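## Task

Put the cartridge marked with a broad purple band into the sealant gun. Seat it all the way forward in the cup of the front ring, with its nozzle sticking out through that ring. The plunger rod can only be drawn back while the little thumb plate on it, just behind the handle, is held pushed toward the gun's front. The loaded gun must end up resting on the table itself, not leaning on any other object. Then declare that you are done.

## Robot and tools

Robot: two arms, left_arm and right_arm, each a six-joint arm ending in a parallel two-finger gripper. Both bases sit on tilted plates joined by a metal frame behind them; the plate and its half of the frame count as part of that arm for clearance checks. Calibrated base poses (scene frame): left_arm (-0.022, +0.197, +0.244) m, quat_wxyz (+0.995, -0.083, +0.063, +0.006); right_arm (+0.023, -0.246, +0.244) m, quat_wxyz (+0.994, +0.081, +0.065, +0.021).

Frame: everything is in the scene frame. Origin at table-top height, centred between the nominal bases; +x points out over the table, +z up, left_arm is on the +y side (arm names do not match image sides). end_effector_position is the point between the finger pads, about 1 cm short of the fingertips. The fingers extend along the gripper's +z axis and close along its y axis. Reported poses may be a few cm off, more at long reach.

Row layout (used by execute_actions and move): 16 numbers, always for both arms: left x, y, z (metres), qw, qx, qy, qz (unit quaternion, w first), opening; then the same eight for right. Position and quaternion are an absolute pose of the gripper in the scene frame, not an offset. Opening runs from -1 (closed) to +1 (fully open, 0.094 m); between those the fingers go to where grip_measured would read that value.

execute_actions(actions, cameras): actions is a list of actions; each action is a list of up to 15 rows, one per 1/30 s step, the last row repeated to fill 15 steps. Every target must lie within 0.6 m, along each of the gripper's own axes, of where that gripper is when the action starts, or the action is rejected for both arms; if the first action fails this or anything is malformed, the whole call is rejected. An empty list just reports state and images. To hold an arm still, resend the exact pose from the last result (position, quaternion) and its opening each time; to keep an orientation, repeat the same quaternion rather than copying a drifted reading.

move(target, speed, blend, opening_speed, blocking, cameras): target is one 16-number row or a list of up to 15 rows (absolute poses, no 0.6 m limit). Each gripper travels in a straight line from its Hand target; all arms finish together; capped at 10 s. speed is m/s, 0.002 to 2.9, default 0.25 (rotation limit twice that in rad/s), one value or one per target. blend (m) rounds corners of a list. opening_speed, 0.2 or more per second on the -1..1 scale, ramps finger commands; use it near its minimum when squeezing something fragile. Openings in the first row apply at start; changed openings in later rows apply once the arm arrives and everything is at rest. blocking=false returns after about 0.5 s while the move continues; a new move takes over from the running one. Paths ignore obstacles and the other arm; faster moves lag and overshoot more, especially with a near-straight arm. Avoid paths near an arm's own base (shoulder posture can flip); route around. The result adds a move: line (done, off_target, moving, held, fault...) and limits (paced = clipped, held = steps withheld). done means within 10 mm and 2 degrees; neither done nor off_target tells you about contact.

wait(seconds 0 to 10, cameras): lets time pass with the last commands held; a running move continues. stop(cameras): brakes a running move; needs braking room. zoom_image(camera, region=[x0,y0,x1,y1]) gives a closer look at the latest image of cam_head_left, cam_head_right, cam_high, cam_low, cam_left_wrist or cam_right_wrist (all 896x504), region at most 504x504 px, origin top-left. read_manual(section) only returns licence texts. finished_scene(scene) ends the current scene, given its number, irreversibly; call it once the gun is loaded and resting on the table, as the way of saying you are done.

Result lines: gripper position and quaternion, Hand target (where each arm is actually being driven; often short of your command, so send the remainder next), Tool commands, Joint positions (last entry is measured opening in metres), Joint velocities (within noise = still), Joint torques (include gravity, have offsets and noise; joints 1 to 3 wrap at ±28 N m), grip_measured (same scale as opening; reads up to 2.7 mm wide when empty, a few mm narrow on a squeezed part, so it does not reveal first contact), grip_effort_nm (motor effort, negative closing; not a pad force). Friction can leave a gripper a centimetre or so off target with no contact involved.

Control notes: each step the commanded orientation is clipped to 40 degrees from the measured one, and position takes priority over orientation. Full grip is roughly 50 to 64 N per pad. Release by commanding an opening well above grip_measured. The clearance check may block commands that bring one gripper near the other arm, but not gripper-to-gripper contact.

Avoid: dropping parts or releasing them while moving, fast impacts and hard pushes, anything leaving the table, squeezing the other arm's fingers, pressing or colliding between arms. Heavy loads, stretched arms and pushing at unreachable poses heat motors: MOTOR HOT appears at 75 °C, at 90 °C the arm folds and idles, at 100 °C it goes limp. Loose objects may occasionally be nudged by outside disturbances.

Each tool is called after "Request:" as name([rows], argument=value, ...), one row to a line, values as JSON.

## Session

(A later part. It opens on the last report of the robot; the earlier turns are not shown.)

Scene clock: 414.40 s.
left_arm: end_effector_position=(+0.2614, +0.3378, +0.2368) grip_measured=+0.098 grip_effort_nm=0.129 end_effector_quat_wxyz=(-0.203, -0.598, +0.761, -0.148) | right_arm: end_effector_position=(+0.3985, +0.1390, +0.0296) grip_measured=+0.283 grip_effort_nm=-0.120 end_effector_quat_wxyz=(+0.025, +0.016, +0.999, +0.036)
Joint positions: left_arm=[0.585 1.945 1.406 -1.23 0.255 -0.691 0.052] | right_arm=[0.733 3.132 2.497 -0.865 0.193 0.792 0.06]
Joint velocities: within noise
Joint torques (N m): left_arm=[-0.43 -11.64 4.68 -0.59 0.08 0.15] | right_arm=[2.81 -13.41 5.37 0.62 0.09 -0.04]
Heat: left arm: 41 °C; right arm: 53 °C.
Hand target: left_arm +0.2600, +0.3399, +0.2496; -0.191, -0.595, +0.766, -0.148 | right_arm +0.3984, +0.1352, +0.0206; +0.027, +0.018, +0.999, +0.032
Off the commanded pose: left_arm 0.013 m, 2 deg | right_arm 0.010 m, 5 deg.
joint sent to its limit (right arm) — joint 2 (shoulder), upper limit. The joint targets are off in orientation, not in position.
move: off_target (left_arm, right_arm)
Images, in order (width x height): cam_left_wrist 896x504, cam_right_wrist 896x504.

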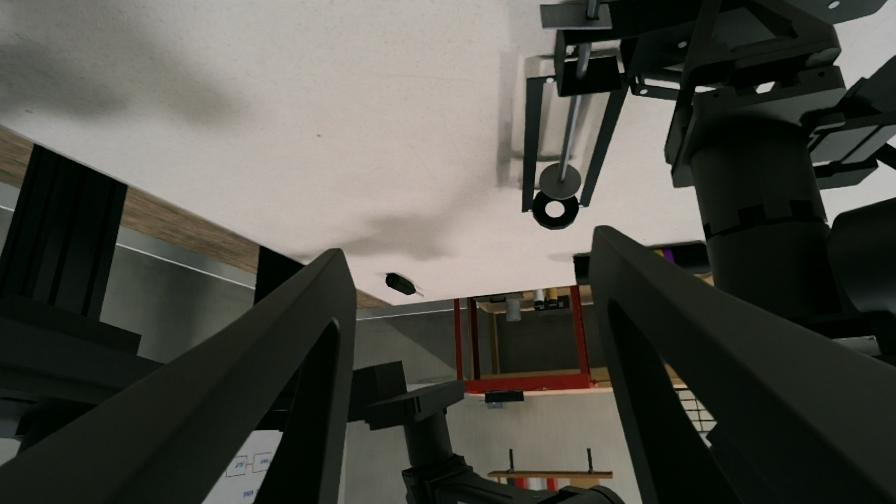

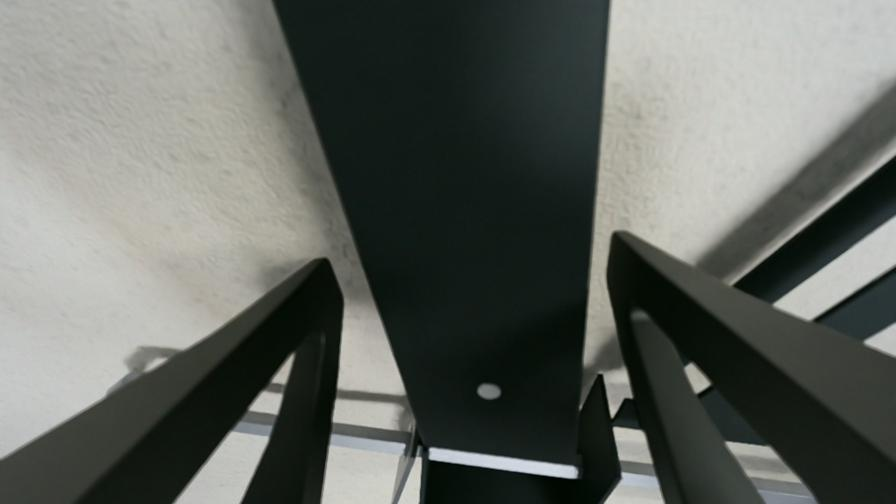

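Request:
move([
  [0.26, 0.34, 0.25, -0.1910, -0.5954, 0.7662, -0.1484, 0.1, 0.395, 0.134, 0.020, 0.025, 0.0175, 0.9995, 0.03, -0.45],
], speed=[0.08], opening_speed=0.8, cameras=["cam_right_wrist"])

Scene clock: 418.27 s.
left_arm: end_effector_position=(+0.2613, +0.3378, +0.2368) grip_measured=+0.098 grip_effort_nm=0.125 end_effector_quat_wxyz=(-0.203, -0.598, +0.761, -0.148) | right_arm: end_effector_position=(+0.3924, +0.1353, +0.0219) grip_measured=-0.159 grip_effort_nm=-1.009 end_effector_quat_wxyz=(+0.020, +0.014, +0.999, +0.030)
Joint positions: left_arm=[0.585 1.945 1.406 -1.23 0.255 -0.691 0.052] | right_arm=[0.733 3.132 2.465 -0.848 0.192 0.79 0.039]
Joint velocities: within noise
Joint torques (N m): left_arm=[-0.4 -11.66 4.77 -0.58 0.11 0.16] | right_arm=[2.95 -14.5 5.3 0.54 0.06 0.03]
Heat: left arm: 41 °C; right arm: 53 °C.
Hand target: left_arm +0.2599, +0.3399, +0.2496; -0.191, -0.595, +0.766, -0.148 | right_arm +0.3950, +0.1339, +0.0200; +0.025, +0.018, +0.999, +0.030
Off the commanded pose: left_arm 0.013 m, 2 deg | right_arm 0.003 m, 1 deg.
move: off_target (left_arm)
Images, in order (width x height): cam_right_wrist 896x504.

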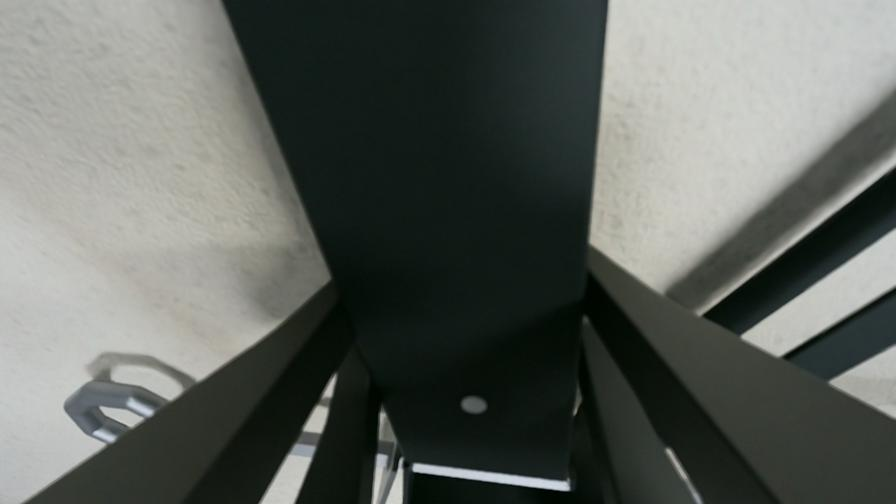

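Request:
move([
  [0.26, 0.34, 0.25, -0.1910, -0.5954, 0.7662, -0.1484, 0.1, 0.399, 0.134, 0.055, 0.0, 0.0175, 0.99985, 0.0, -0.5],
], speed=[0.08], cameras=["cam_low","cam_left_wrist"])

Request:
zoom_image(camera="cam_low", region=[440, 200, 640, 300])

Scene clock: 432.00 s.
left_arm: end_effector_position=(+0.2613, +0.3378, +0.2368) grip_measured=+0.098 grip_effort_nm=0.129 end_effector_quat_wxyz=(-0.203, -0.598, +0.761, -0.148) | right_arm: end_effector_position=(+0.4020, +0.1357, +0.0522) grip_measured=-0.179 grip_effort_nm=-1.009 end_effector_quat_wxyz=(+0.014, +0.018, +0.999, +0.024)
Joint positions: left_arm=[0.585 1.945 1.406 -1.23 0.255 -0.691 0.052] | right_arm=[0.733 3.133 2.6 -0.999 0.193 0.802 0.039]
Joint velocities: within noise
Joint torques (N m): left_arm=[-0.43 -11.52 4.67 -0.56 0.1 0.14] | right_arm=[3.97 -13.71 9.33 -0.12 0.14 0.1]
Heat: left arm: 41 °C; right arm: 53 °C.
Hand target: left_arm +0.2600, +0.3399, +0.2496; -0.191, -0.595, +0.766, -0.148 | right_arm +0.3986, +0.1337, +0.0551; +0.011, +0.017, +1.000, +0.012
Off the commanded pose: left_arm 0.013 m, 2 deg | right_arm 0.004 m, 3 deg.
joint sent to its limit (right arm) — joint 2 (shoulder), upper limit. The joint targets still meet the commanded pose.
move: off_target (left_arm, right_arm)
Images, in order (width x height): cam_low 896x504, cam_left_wrist 896x504.

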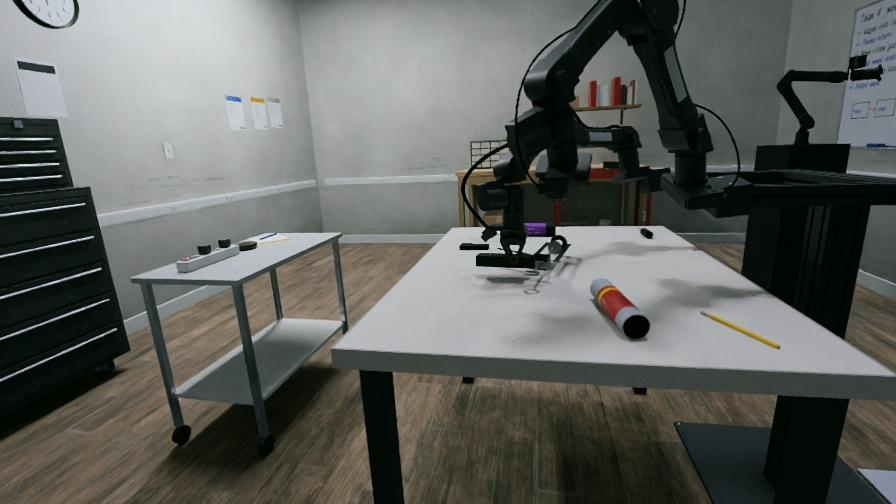

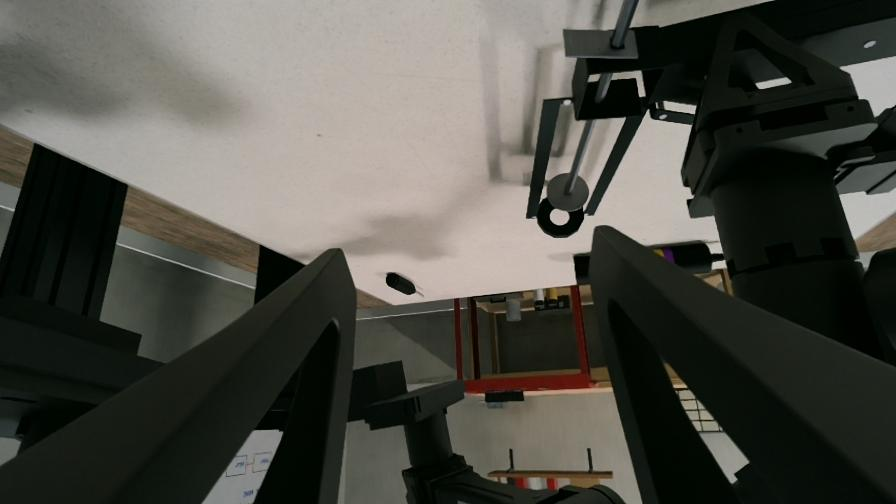

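Scaled by 2.520 from the camera's 896x504 image, which has a finer 1280x720 frame.

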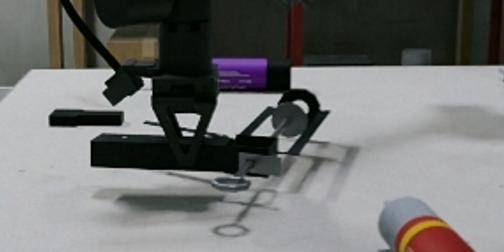

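Request:
move([
  [0.26, 0.34, 0.25, -0.1910, -0.5954, 0.7662, -0.1484, 0.1, 0.399, 0.09, 0.065, 0.0, -0.4617, 0.8870, 0.0, -0.5],
  [0.26, 0.34, 0.25, -0.1910, -0.5954, 0.7662, -0.1484, 0.1, 0.408, 0.0235, 0.065, 0.0, -0.8266, 0.5628, 0.0, -0.5],
], speed=[0.3,0.3])

Scene clock: 440.63 s.
left_arm: end_effector_position=(+0.2612, +0.3378, +0.2368) grip_measured=+0.098 grip_effort_nm=0.125 end_effector_quat_wxyz=(-0.203, -0.598, +0.761, -0.148) | right_arm: end_effector_position=(+0.4004, +0.0124, +0.0406) grip_measured=-0.180 grip_effort_nm=-1.004 end_effector_quat_wxyz=(+0.026, +0.819, -0.573, +0.017)
Joint positions: left_arm=[0.585 1.945 1.406 -1.231 0.255 -0.691 0.052] | right_arm=[0.565 2.79 1.883 -0.683 0.258 -1.306 0.039]
Joint velocities: within noise
Joint torques (N m): left_arm=[-0.4 -11.74 4.85 -0.56 0.08 0.17] | right_arm=[3.17 -18.14 4.64 0.01 -0.42 -0.34]
Heat: left arm: 40 °C; right arm: 57 °C.
Hand target: left_arm +0.2600, +0.3399, +0.2496; -0.191, -0.595, +0.766, -0.148 | right_arm +0.4078, +0.0233, +0.0645; +0.000, +0.827, -0.563, +0.001
Off the commanded pose: left_arm 0.013 m, 2 deg | right_arm 0.028 m, 4 deg.
move: off_target (left_arm, right_arm)

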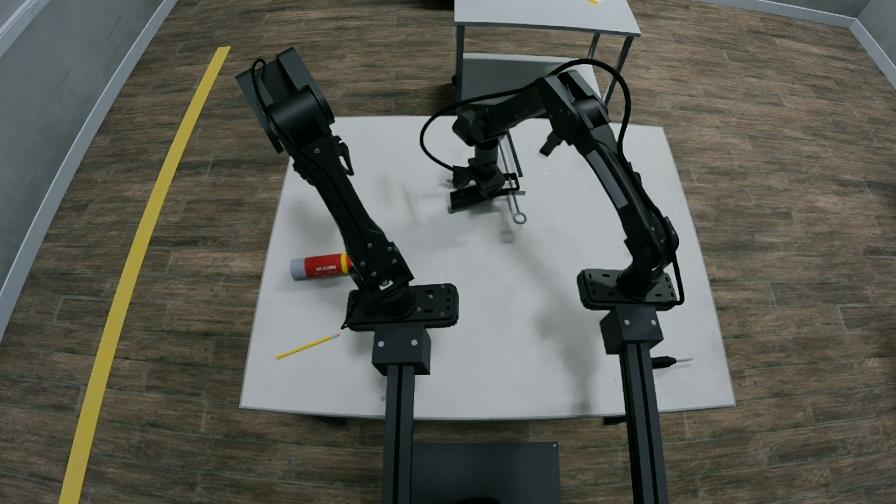

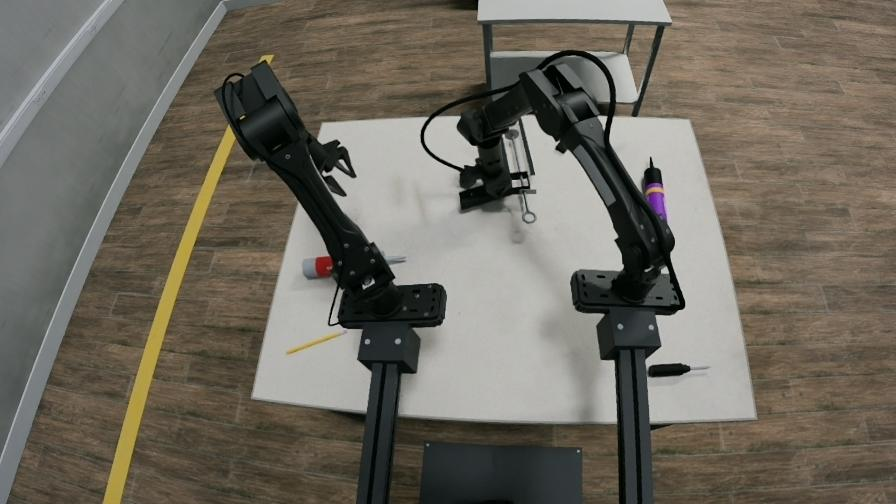

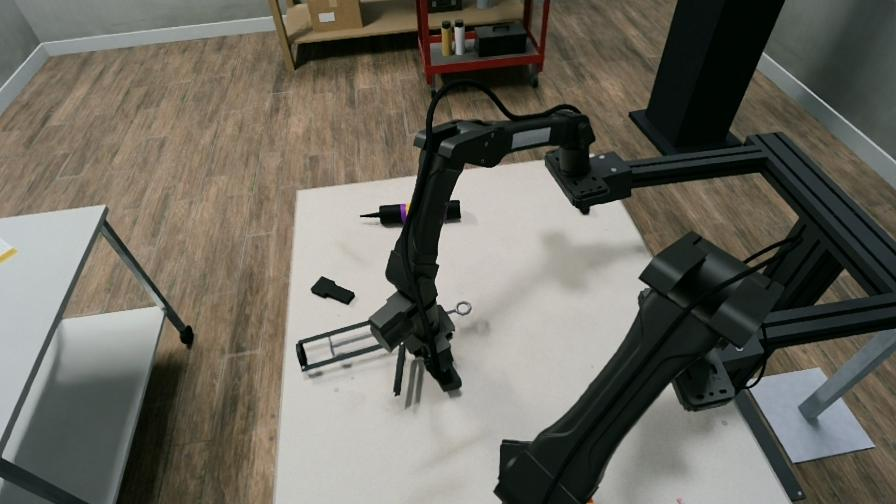

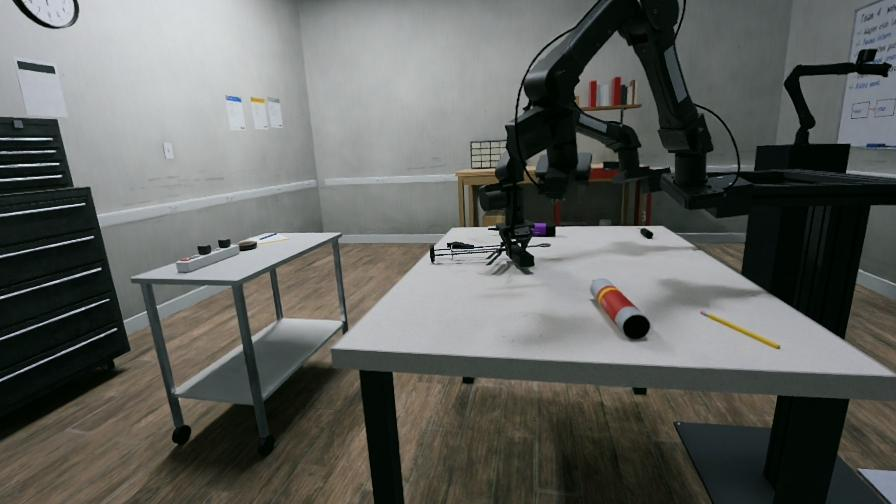

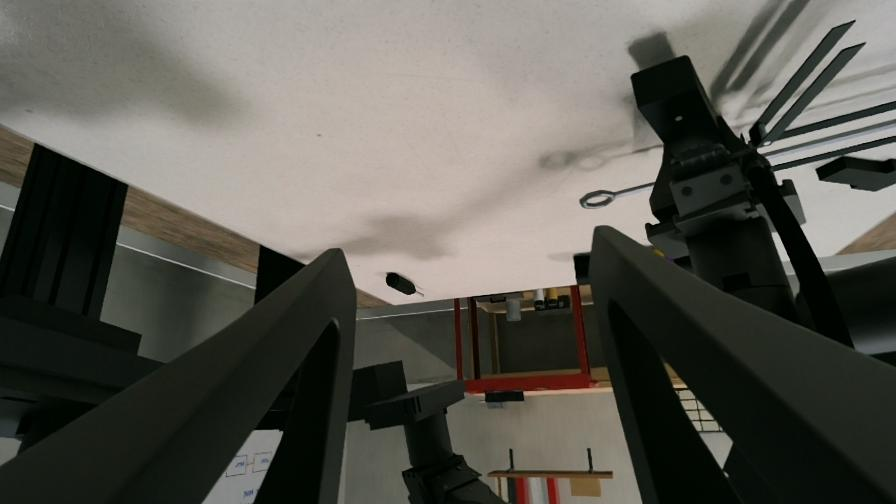

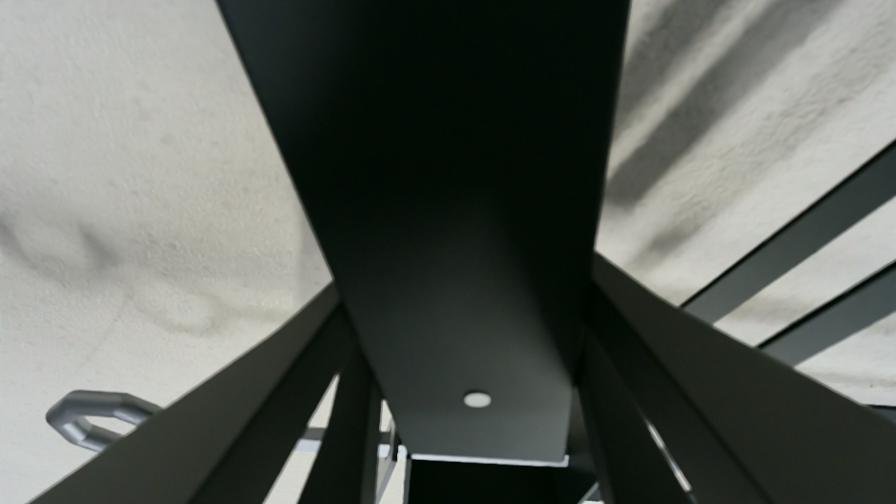

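Request:
move([
  [0.26, 0.34, 0.25, -0.1910, -0.5954, 0.7662, -0.1484, 0.1, 0.392, 0.0235, 0.055, 0.0, -0.8266, 0.5628, 0.0, -0.5],
  [0.26, 0.34, 0.25, -0.1910, -0.5954, 0.7662, -0.1484, 0.1, 0.388, 0.0235, 0.030, 0.0, -0.8266, 0.5628, 0.0, -0.5],
], speed=[0.1,0.06], cameras=["cam_low","cam_right_wrist"])

Request:
zoom_image(camera="cam_low", region=[400, 200, 600, 300])

Scene clock: 446.40 s.
left_arm: end_effector_position=(+0.2612, +0.3378, +0.2368) grip_measured=+0.098 grip_effort_nm=0.129 end_effector_quat_wxyz=(-0.203, -0.598, +0.761, -0.148) | right_arm: end_effector_position=(+0.3989, +0.0141, +0.0322) grip_measured=-0.180 grip_effort_nm=-1.009 end_effector_quat_wxyz=(+0.003, +0.818, -0.575, +0.024)
Joint positions: left_arm=[0.585 1.945 1.406 -1.231 0.255 -0.691 0.052] | right_arm=[0.565 2.774 1.802 -0.568 0.255 -1.313 0.039]
Joint velocities: within noise
Joint torques (N m): left_arm=[-0.44 -11.7 4.6 -0.53 0.09 0.15] | right_arm=[3.95 -12.44 4.53 0.2 -0.41 -0.14]
Heat: left arm: 40 °C; right arm: 58 °C.
Hand target: left_arm +0.2600, +0.3399, +0.2496; -0.191, -0.595, +0.766, -0.148 | right_arm +0.3881, +0.0233, +0.0303; +0.000, +0.826, -0.563, +0.001
Off the commanded pose: left_arm 0.013 m, 2 deg | right_arm 0.015 m, 3 deg.
move: off_target (left_arm, right_arm)
Images, in order (width x height): cam_low 896x504, cam_right_wrist 896x504.

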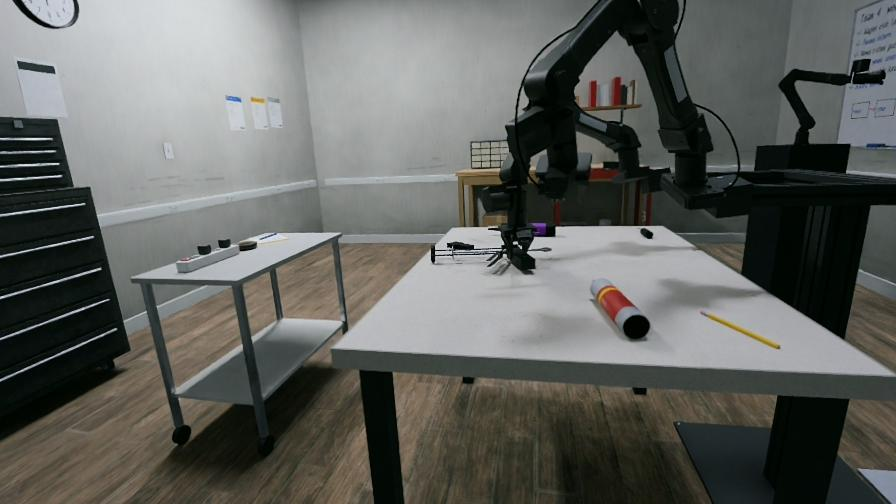

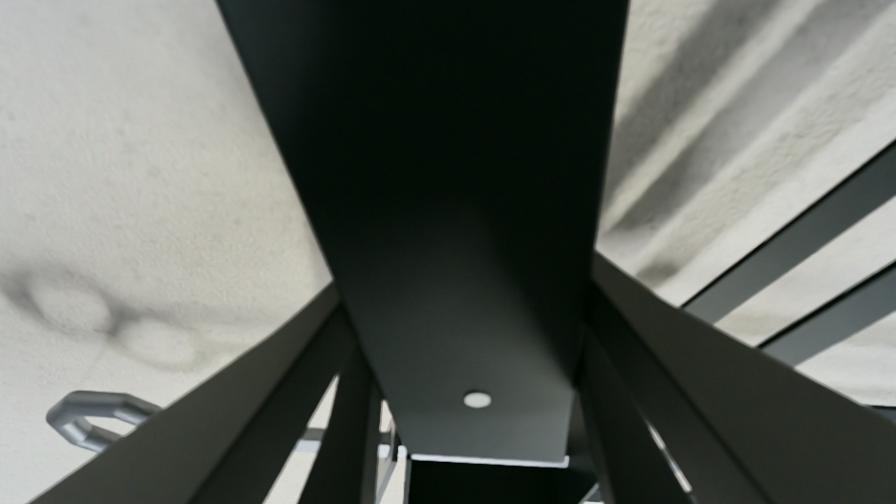

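Scaled by 2.520 from the camera's 896x504 image, which has a finer 1280x720 frame.

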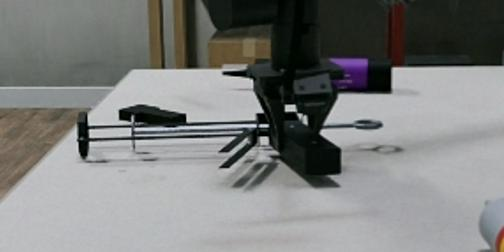

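Request:
move([
  [0.26, 0.34, 0.25, -0.1910, -0.5954, 0.7662, -0.1484, 0.1, 0.380, 0.020, 0.015, 0.0, -0.8266, 0.5628, 0.0, -0.5],
], speed=[0.06], cameras=["cam_low","cam_right_wrist"])

Request:
zoom_image(camera="cam_low", region=[400, 200, 600, 300])

Scene clock: 449.23 s.
left_arm: end_effector_position=(+0.2612, +0.3378, +0.2368) grip_measured=+0.098 grip_effort_nm=0.134 end_effector_quat_wxyz=(-0.203, -0.598, +0.761, -0.148) | right_arm: end_effector_position=(+0.3977, +0.0157, +0.0224) grip_measured=-0.180 grip_effort_nm=-1.009 end_effector_quat_wxyz=(-0.010, +0.816, -0.578, +0.029)
Joint positions: left_arm=[0.585 1.945 1.406 -1.231 0.255 -0.691 0.052] | right_arm=[0.565 2.782 1.765 -0.493 0.255 -1.313 0.039]
Joint velocities: within noise
Joint torques (N m): left_arm=[-0.35 -11.62 4.74 -0.58 0.09 0.12] | right_arm=[3.59 -11.44 4.19 0.08 -0.41 -0.19]
Heat: left arm: 40 °C; right arm: 58 °C.
Hand target: left_arm +0.2600, +0.3399, +0.2496; -0.191, -0.595, +0.766, -0.148 | right_arm +0.3801, +0.0197, +0.0154; +0.000, +0.826, -0.563, +0.001
Off the commanded pose: left_arm 0.013 m, 2 deg | right_arm 0.020 m, 4 deg.
move: off_target (left_arm, right_arm)
Images, in order (width x height): cam_low 896x504, cam_right_wrist 896x504.

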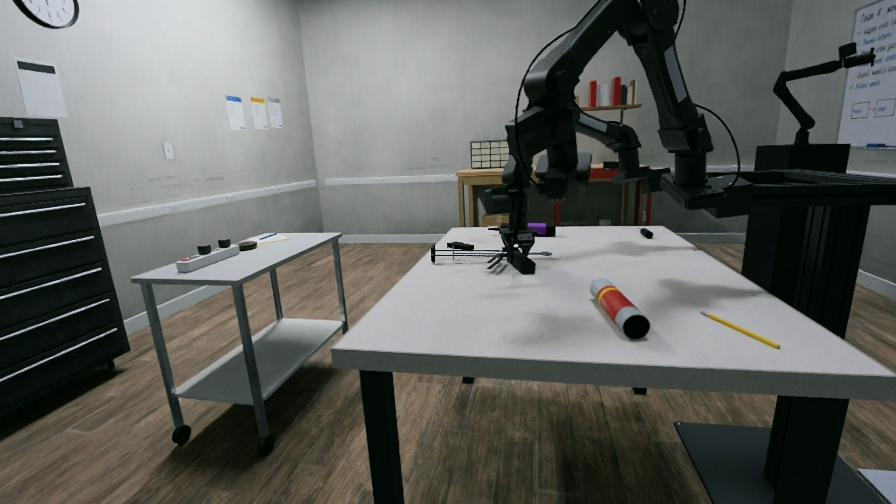

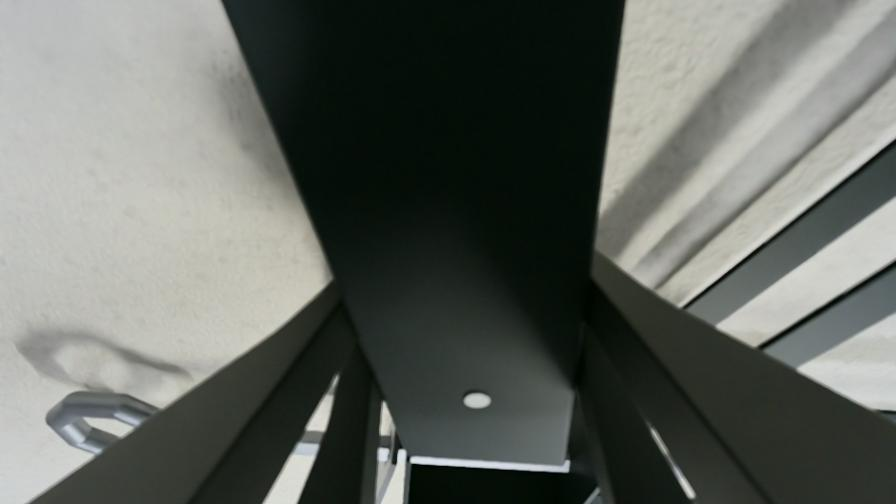

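Scaled by 2.520 from the camera's 896x504 image, which has a finer 1280x720 frame.

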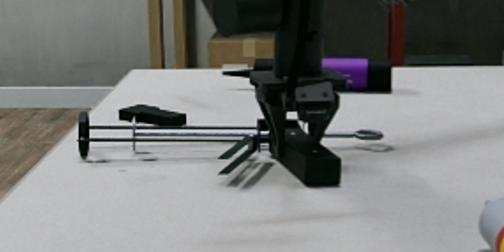

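Request:
move([
  [0.26, 0.34, 0.25, -0.1910, -0.5954, 0.7662, -0.1484, 0.1, 0.384, 0.018, 0.009, 0.01, -0.8266, 0.5628, -0.03, -0.5],
  [0.26, 0.34, 0.25, -0.1910, -0.5954, 0.7662, -0.1484, 0.1, 0.384, 0.018, 0.009, 0.01, -0.8266, 0.5628, -0.03, 0.1],
], speed=[0.06,0.05], opening_speed=0.5, cameras=["cam_low","cam_right_wrist"])

Request:
move([
  [0.26, 0.34, 0.25, -0.1910, -0.5954, 0.7662, -0.1484, 0.1, 0.385, 0.018, 0.25, 0, -0.8266, 0.5628, 0, 0.2],
], speed=[0.15])

Scene clock: 455.57 s.
left_arm: end_effector_position=(+0.2612, +0.3378, +0.2368) grip_measured=+0.098 grip_effort_nm=0.125 end_effector_quat_wxyz=(-0.203, -0.598, +0.761, -0.148) | right_arm: end_effector_position=(+0.3947, +0.0139, +0.0162) grip_measured=+0.097 grip_effort_nm=0.173 end_effector_quat_wxyz=(-0.015, +0.820, -0.571, +0.038)
Joint positions: left_arm=[0.585 1.945 1.406 -1.231 0.255 -0.691 0.052] | right_arm=[0.568 2.782 1.726 -0.439 0.268 -1.329 0.052]
Joint velocities: within noise
Joint torques (N m): left_arm=[-0.47 -11.7 4.55 -0.56 0.1 0.14] | right_arm=[3.99 -11.3 4.05 0.4 -0.06 -0.03]
Heat: left arm: 40 °C; right arm: 57 °C.
Hand target: left_arm +0.2600, +0.3399, +0.2496; -0.191, -0.595, +0.766, -0.148 | right_arm +0.3840, +0.0178, +0.0093; -0.010, +0.826, -0.562, +0.030
Off the commanded pose: left_arm 0.013 m, 2 deg | right_arm 0.014 m, 2 deg.
move: off_target (left_arm, right_arm); target 2's new opening was sent with right_arm's hand 0.017 m and 2 deg from that target
Images, in order (width x height): cam_low 896x504, cam_right_wrist 896x504.

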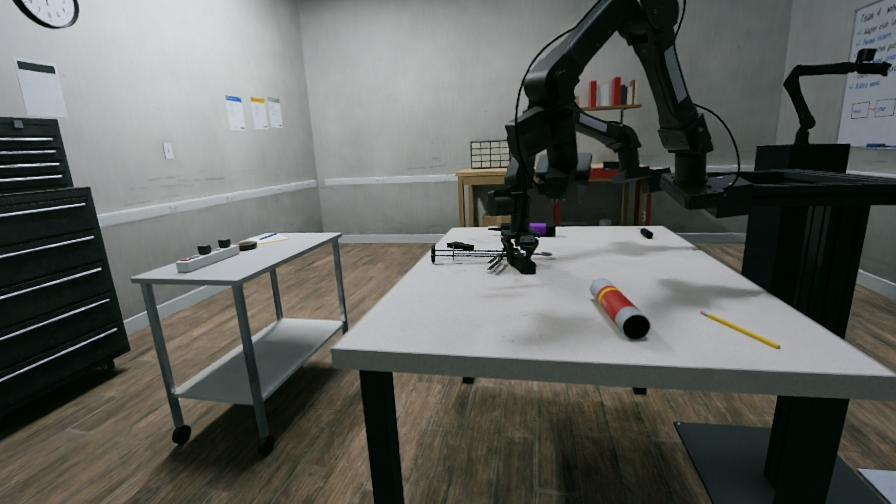

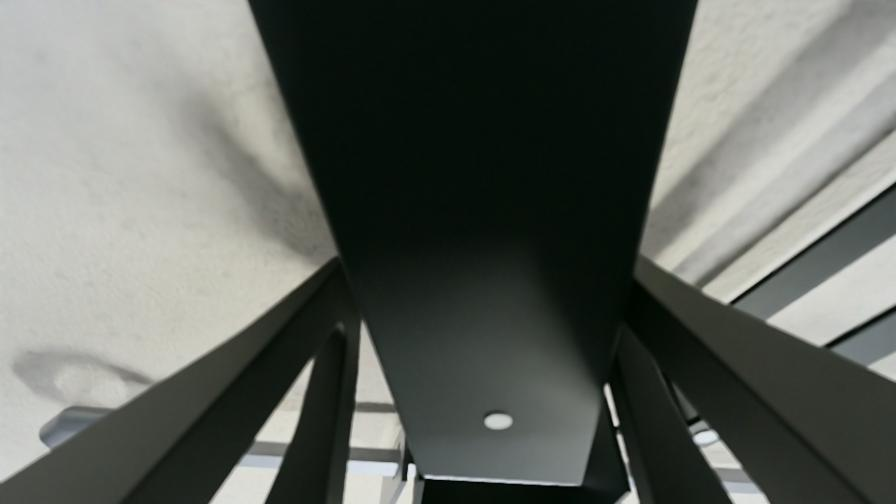

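Scene clock: 458.00 s.
left_arm: end_effector_position=(+0.2612, +0.3378, +0.2368) grip_measured=+0.098 grip_effort_nm=0.125 end_effector_quat_wxyz=(-0.203, -0.598, +0.761, -0.148) | right_arm: end_effector_position=(+0.3847, +0.0079, +0.2295) grip_measured=+0.197 grip_effort_nm=0.159 end_effector_quat_wxyz=(+0.021, +0.825, -0.565, +0.004)
Joint positions: left_arm=[0.585 1.945 1.406 -1.231 0.255 -0.691 0.052] | right_arm=[0.653 2.356 1.847 -1.099 0.226 -1.238 0.056]
Joint velocities: within noise
Joint torques (N m): left_arm=[-0.47 -11.69 4.62 -0.55 0.1 0.18] | right_arm=[4.46 -14.76 7.94 -0.06 -0.14 0.05]
Heat: left arm: 40 °C; right arm: 58 °C.
Hand target: left_arm +0.2600, +0.3399, +0.2496; -0.191, -0.595, +0.766, -0.148 | right_arm +0.3847, +0.0177, +0.2497; +0.000, +0.827, -0.563, +0.000
Off the commanded pose: left_arm 0.013 m, 2 deg | right_arm 0.023 m, 2 deg.
move: off_target (left_arm, right_arm)

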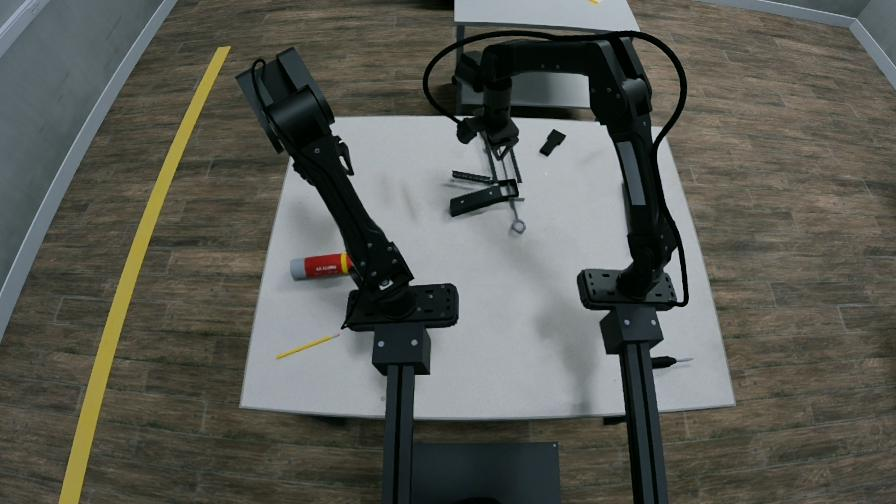

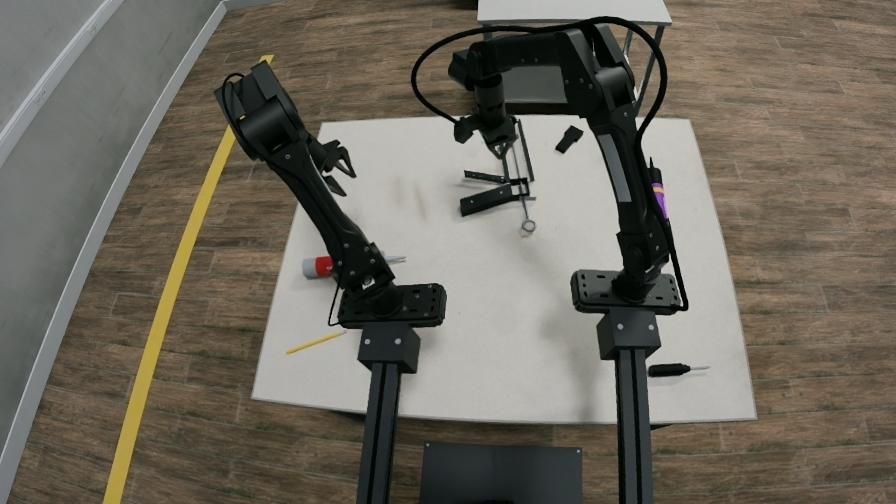

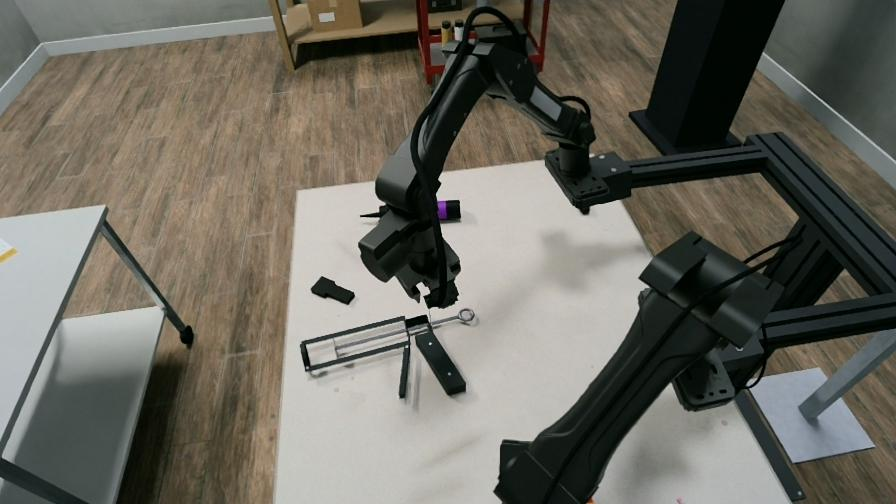

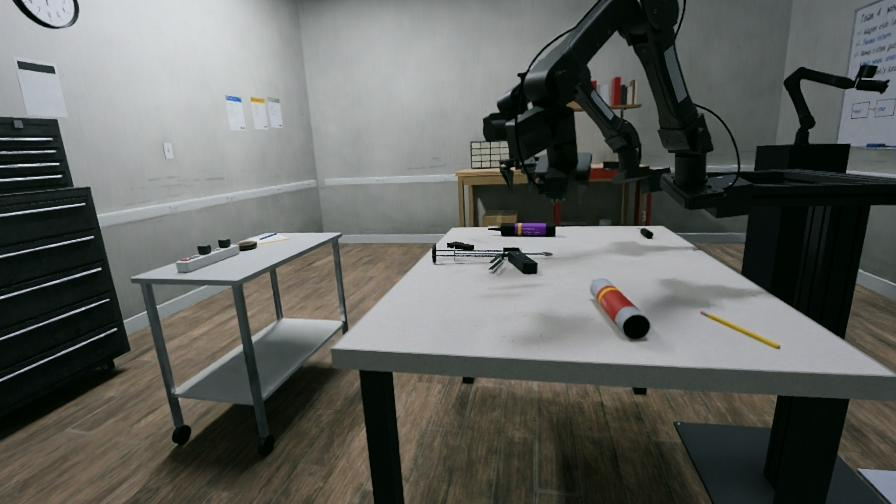

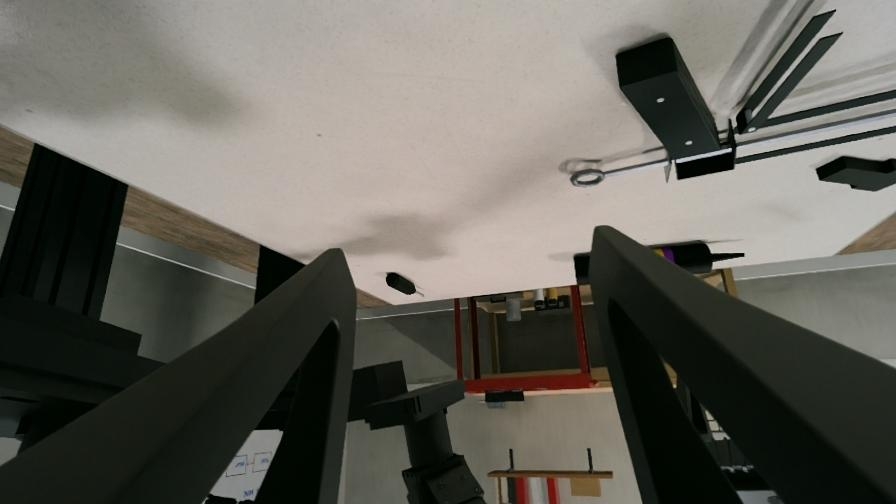

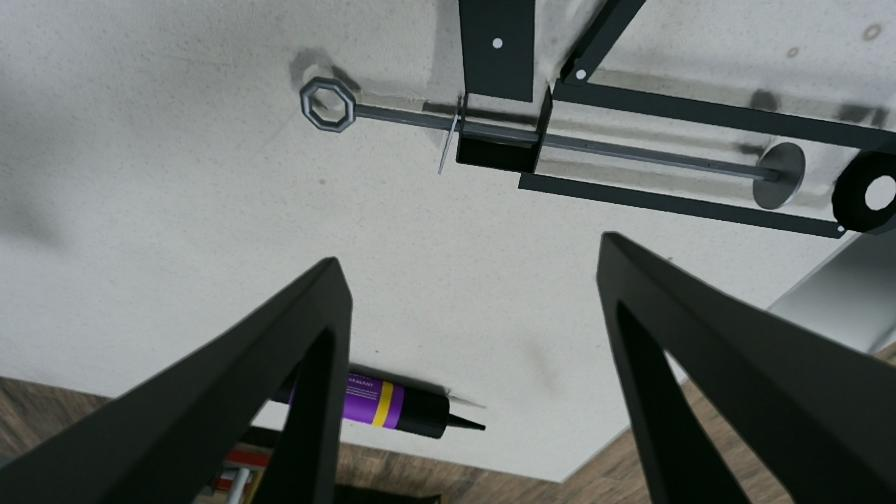

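Request:
move([
  [0.26, 0.34, 0.25, -0.1910, -0.5954, 0.7662, -0.1484, 0.1, 0.35, -0.14, 0.22, 0.3214, -0.3214, 0.8830, 0.1170, -0.6],
  [0.26, 0.25, 0.25, 0.3303, 0.2432, 0.9077, -0.0885, 0.1, 0.31, -0.14, 0.14, 0.3214, -0.3214, 0.8830, 0.1170, -1],
], speed=[0.2,0.2])

Scene clock: 501.67 s.
left_arm: end_effector_position=(+0.2557, +0.2483, +0.2429) grip_measured=+0.098 grip_effort_nm=0.125 end_effector_quat_wxyz=(+0.311, +0.237, +0.915, -0.096) | right_arm: end_effector_position=(+0.3092, -0.1419, +0.1389) grip_measured=-0.597 grip_effort_nm=-0.120 end_effector_quat_wxyz=(+0.313, -0.321, +0.887, +0.109)
Joint positions: left_arm=[0.45 1.226 0.447 -0.238 0.467 0.905 0.052] | right_arm=[0.16 1.988 0.282 0.828 -0.147 -0.511 0.019]
Joint velocities: within noise
Joint torques (N m): left_arm=[0.29 -4.68 4.98 0.97 0.36 0.12] | right_arm=[0.58 -4.86 1.16 1.68 -0.37 -0.05]
Heat: left arm: 41 °C; right arm: 55 °C.
Hand target: left_arm +0.2600, +0.2500, +0.2499; +0.330, +0.243, +0.908, -0.088 | right_arm +0.3099, -0.1401, +0.1401; +0.321, -0.321, +0.883, +0.117
Tool commands: left_gripper/opening=+0.1 right_gripper/opening=-0.6
Off the commanded pose: left_arm 0.008 m, 3 deg | right_arm 0.002 m, 1 deg.
move: off_target (left_arm; path cut at 10 s); path passed 1 of 2 targets; target 2's new opening was not sent

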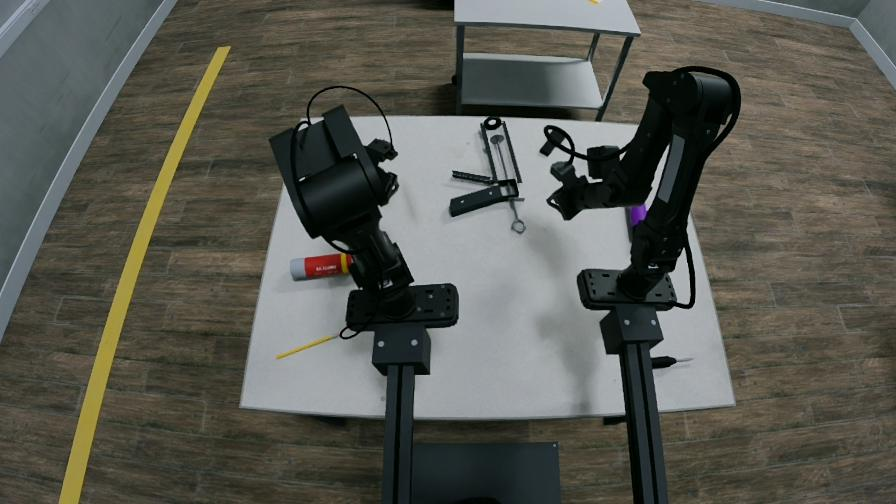

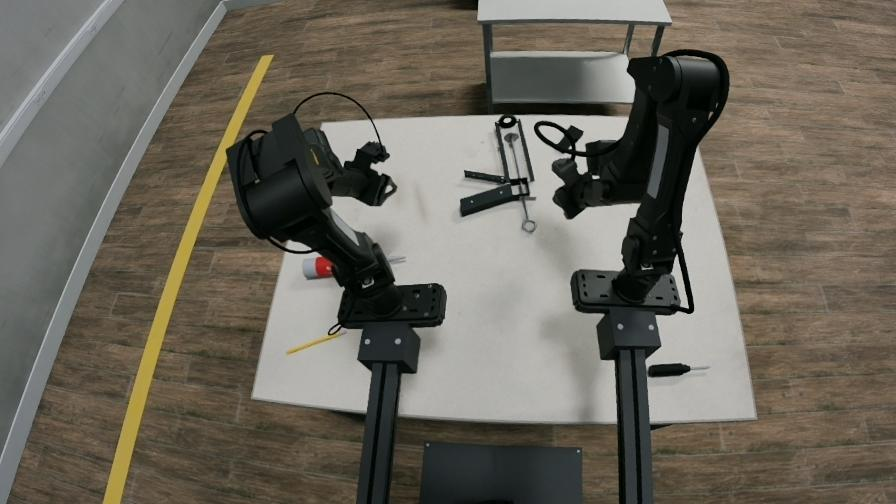

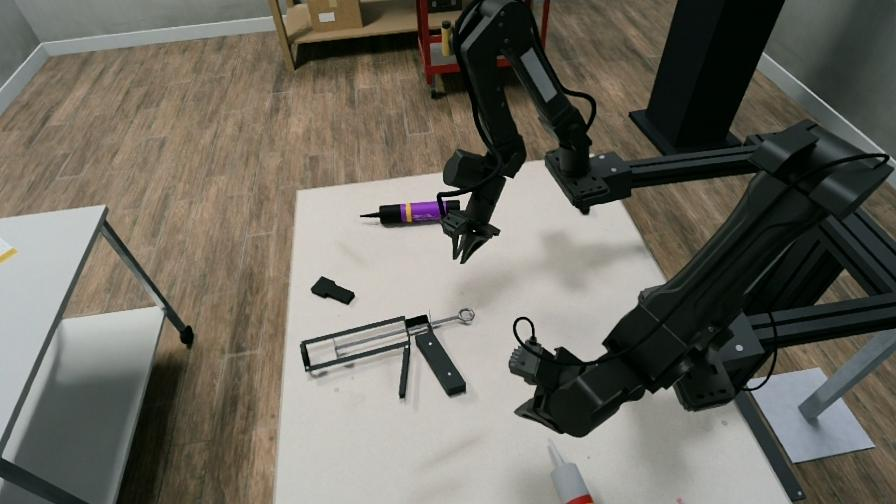

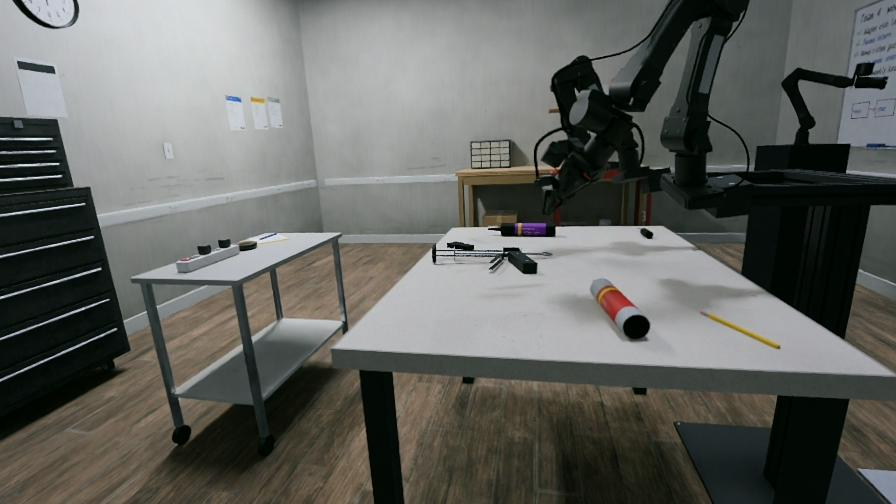

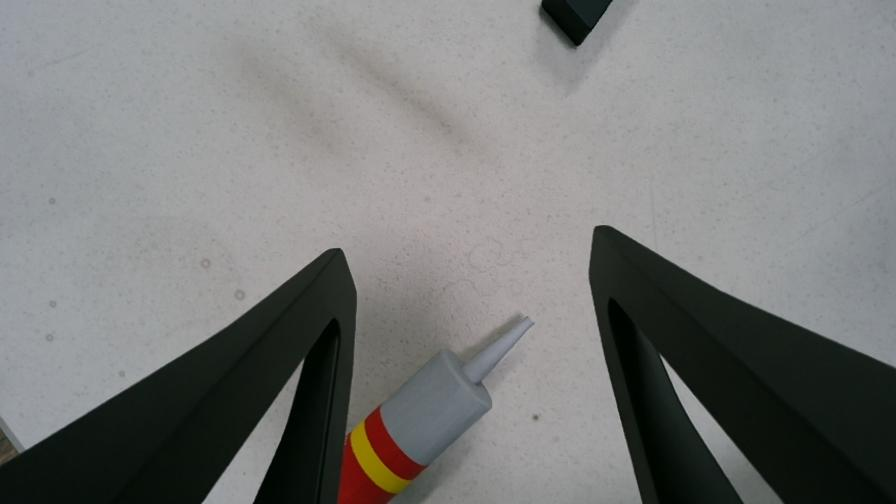

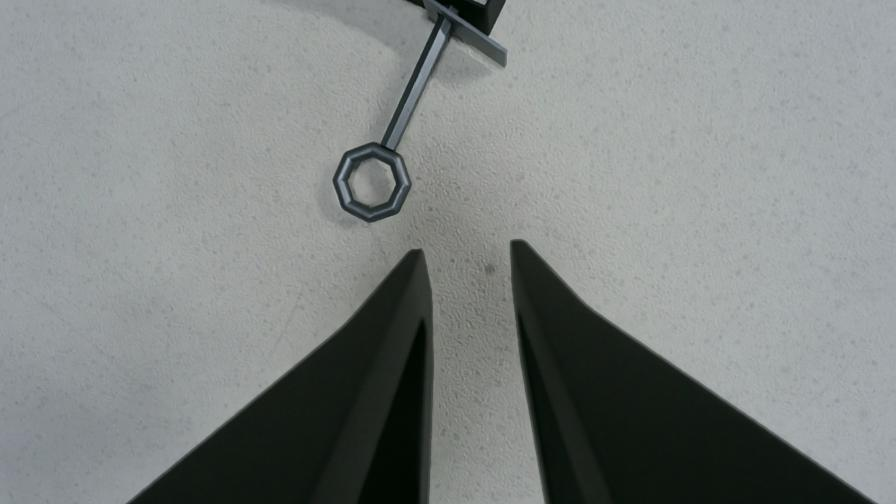

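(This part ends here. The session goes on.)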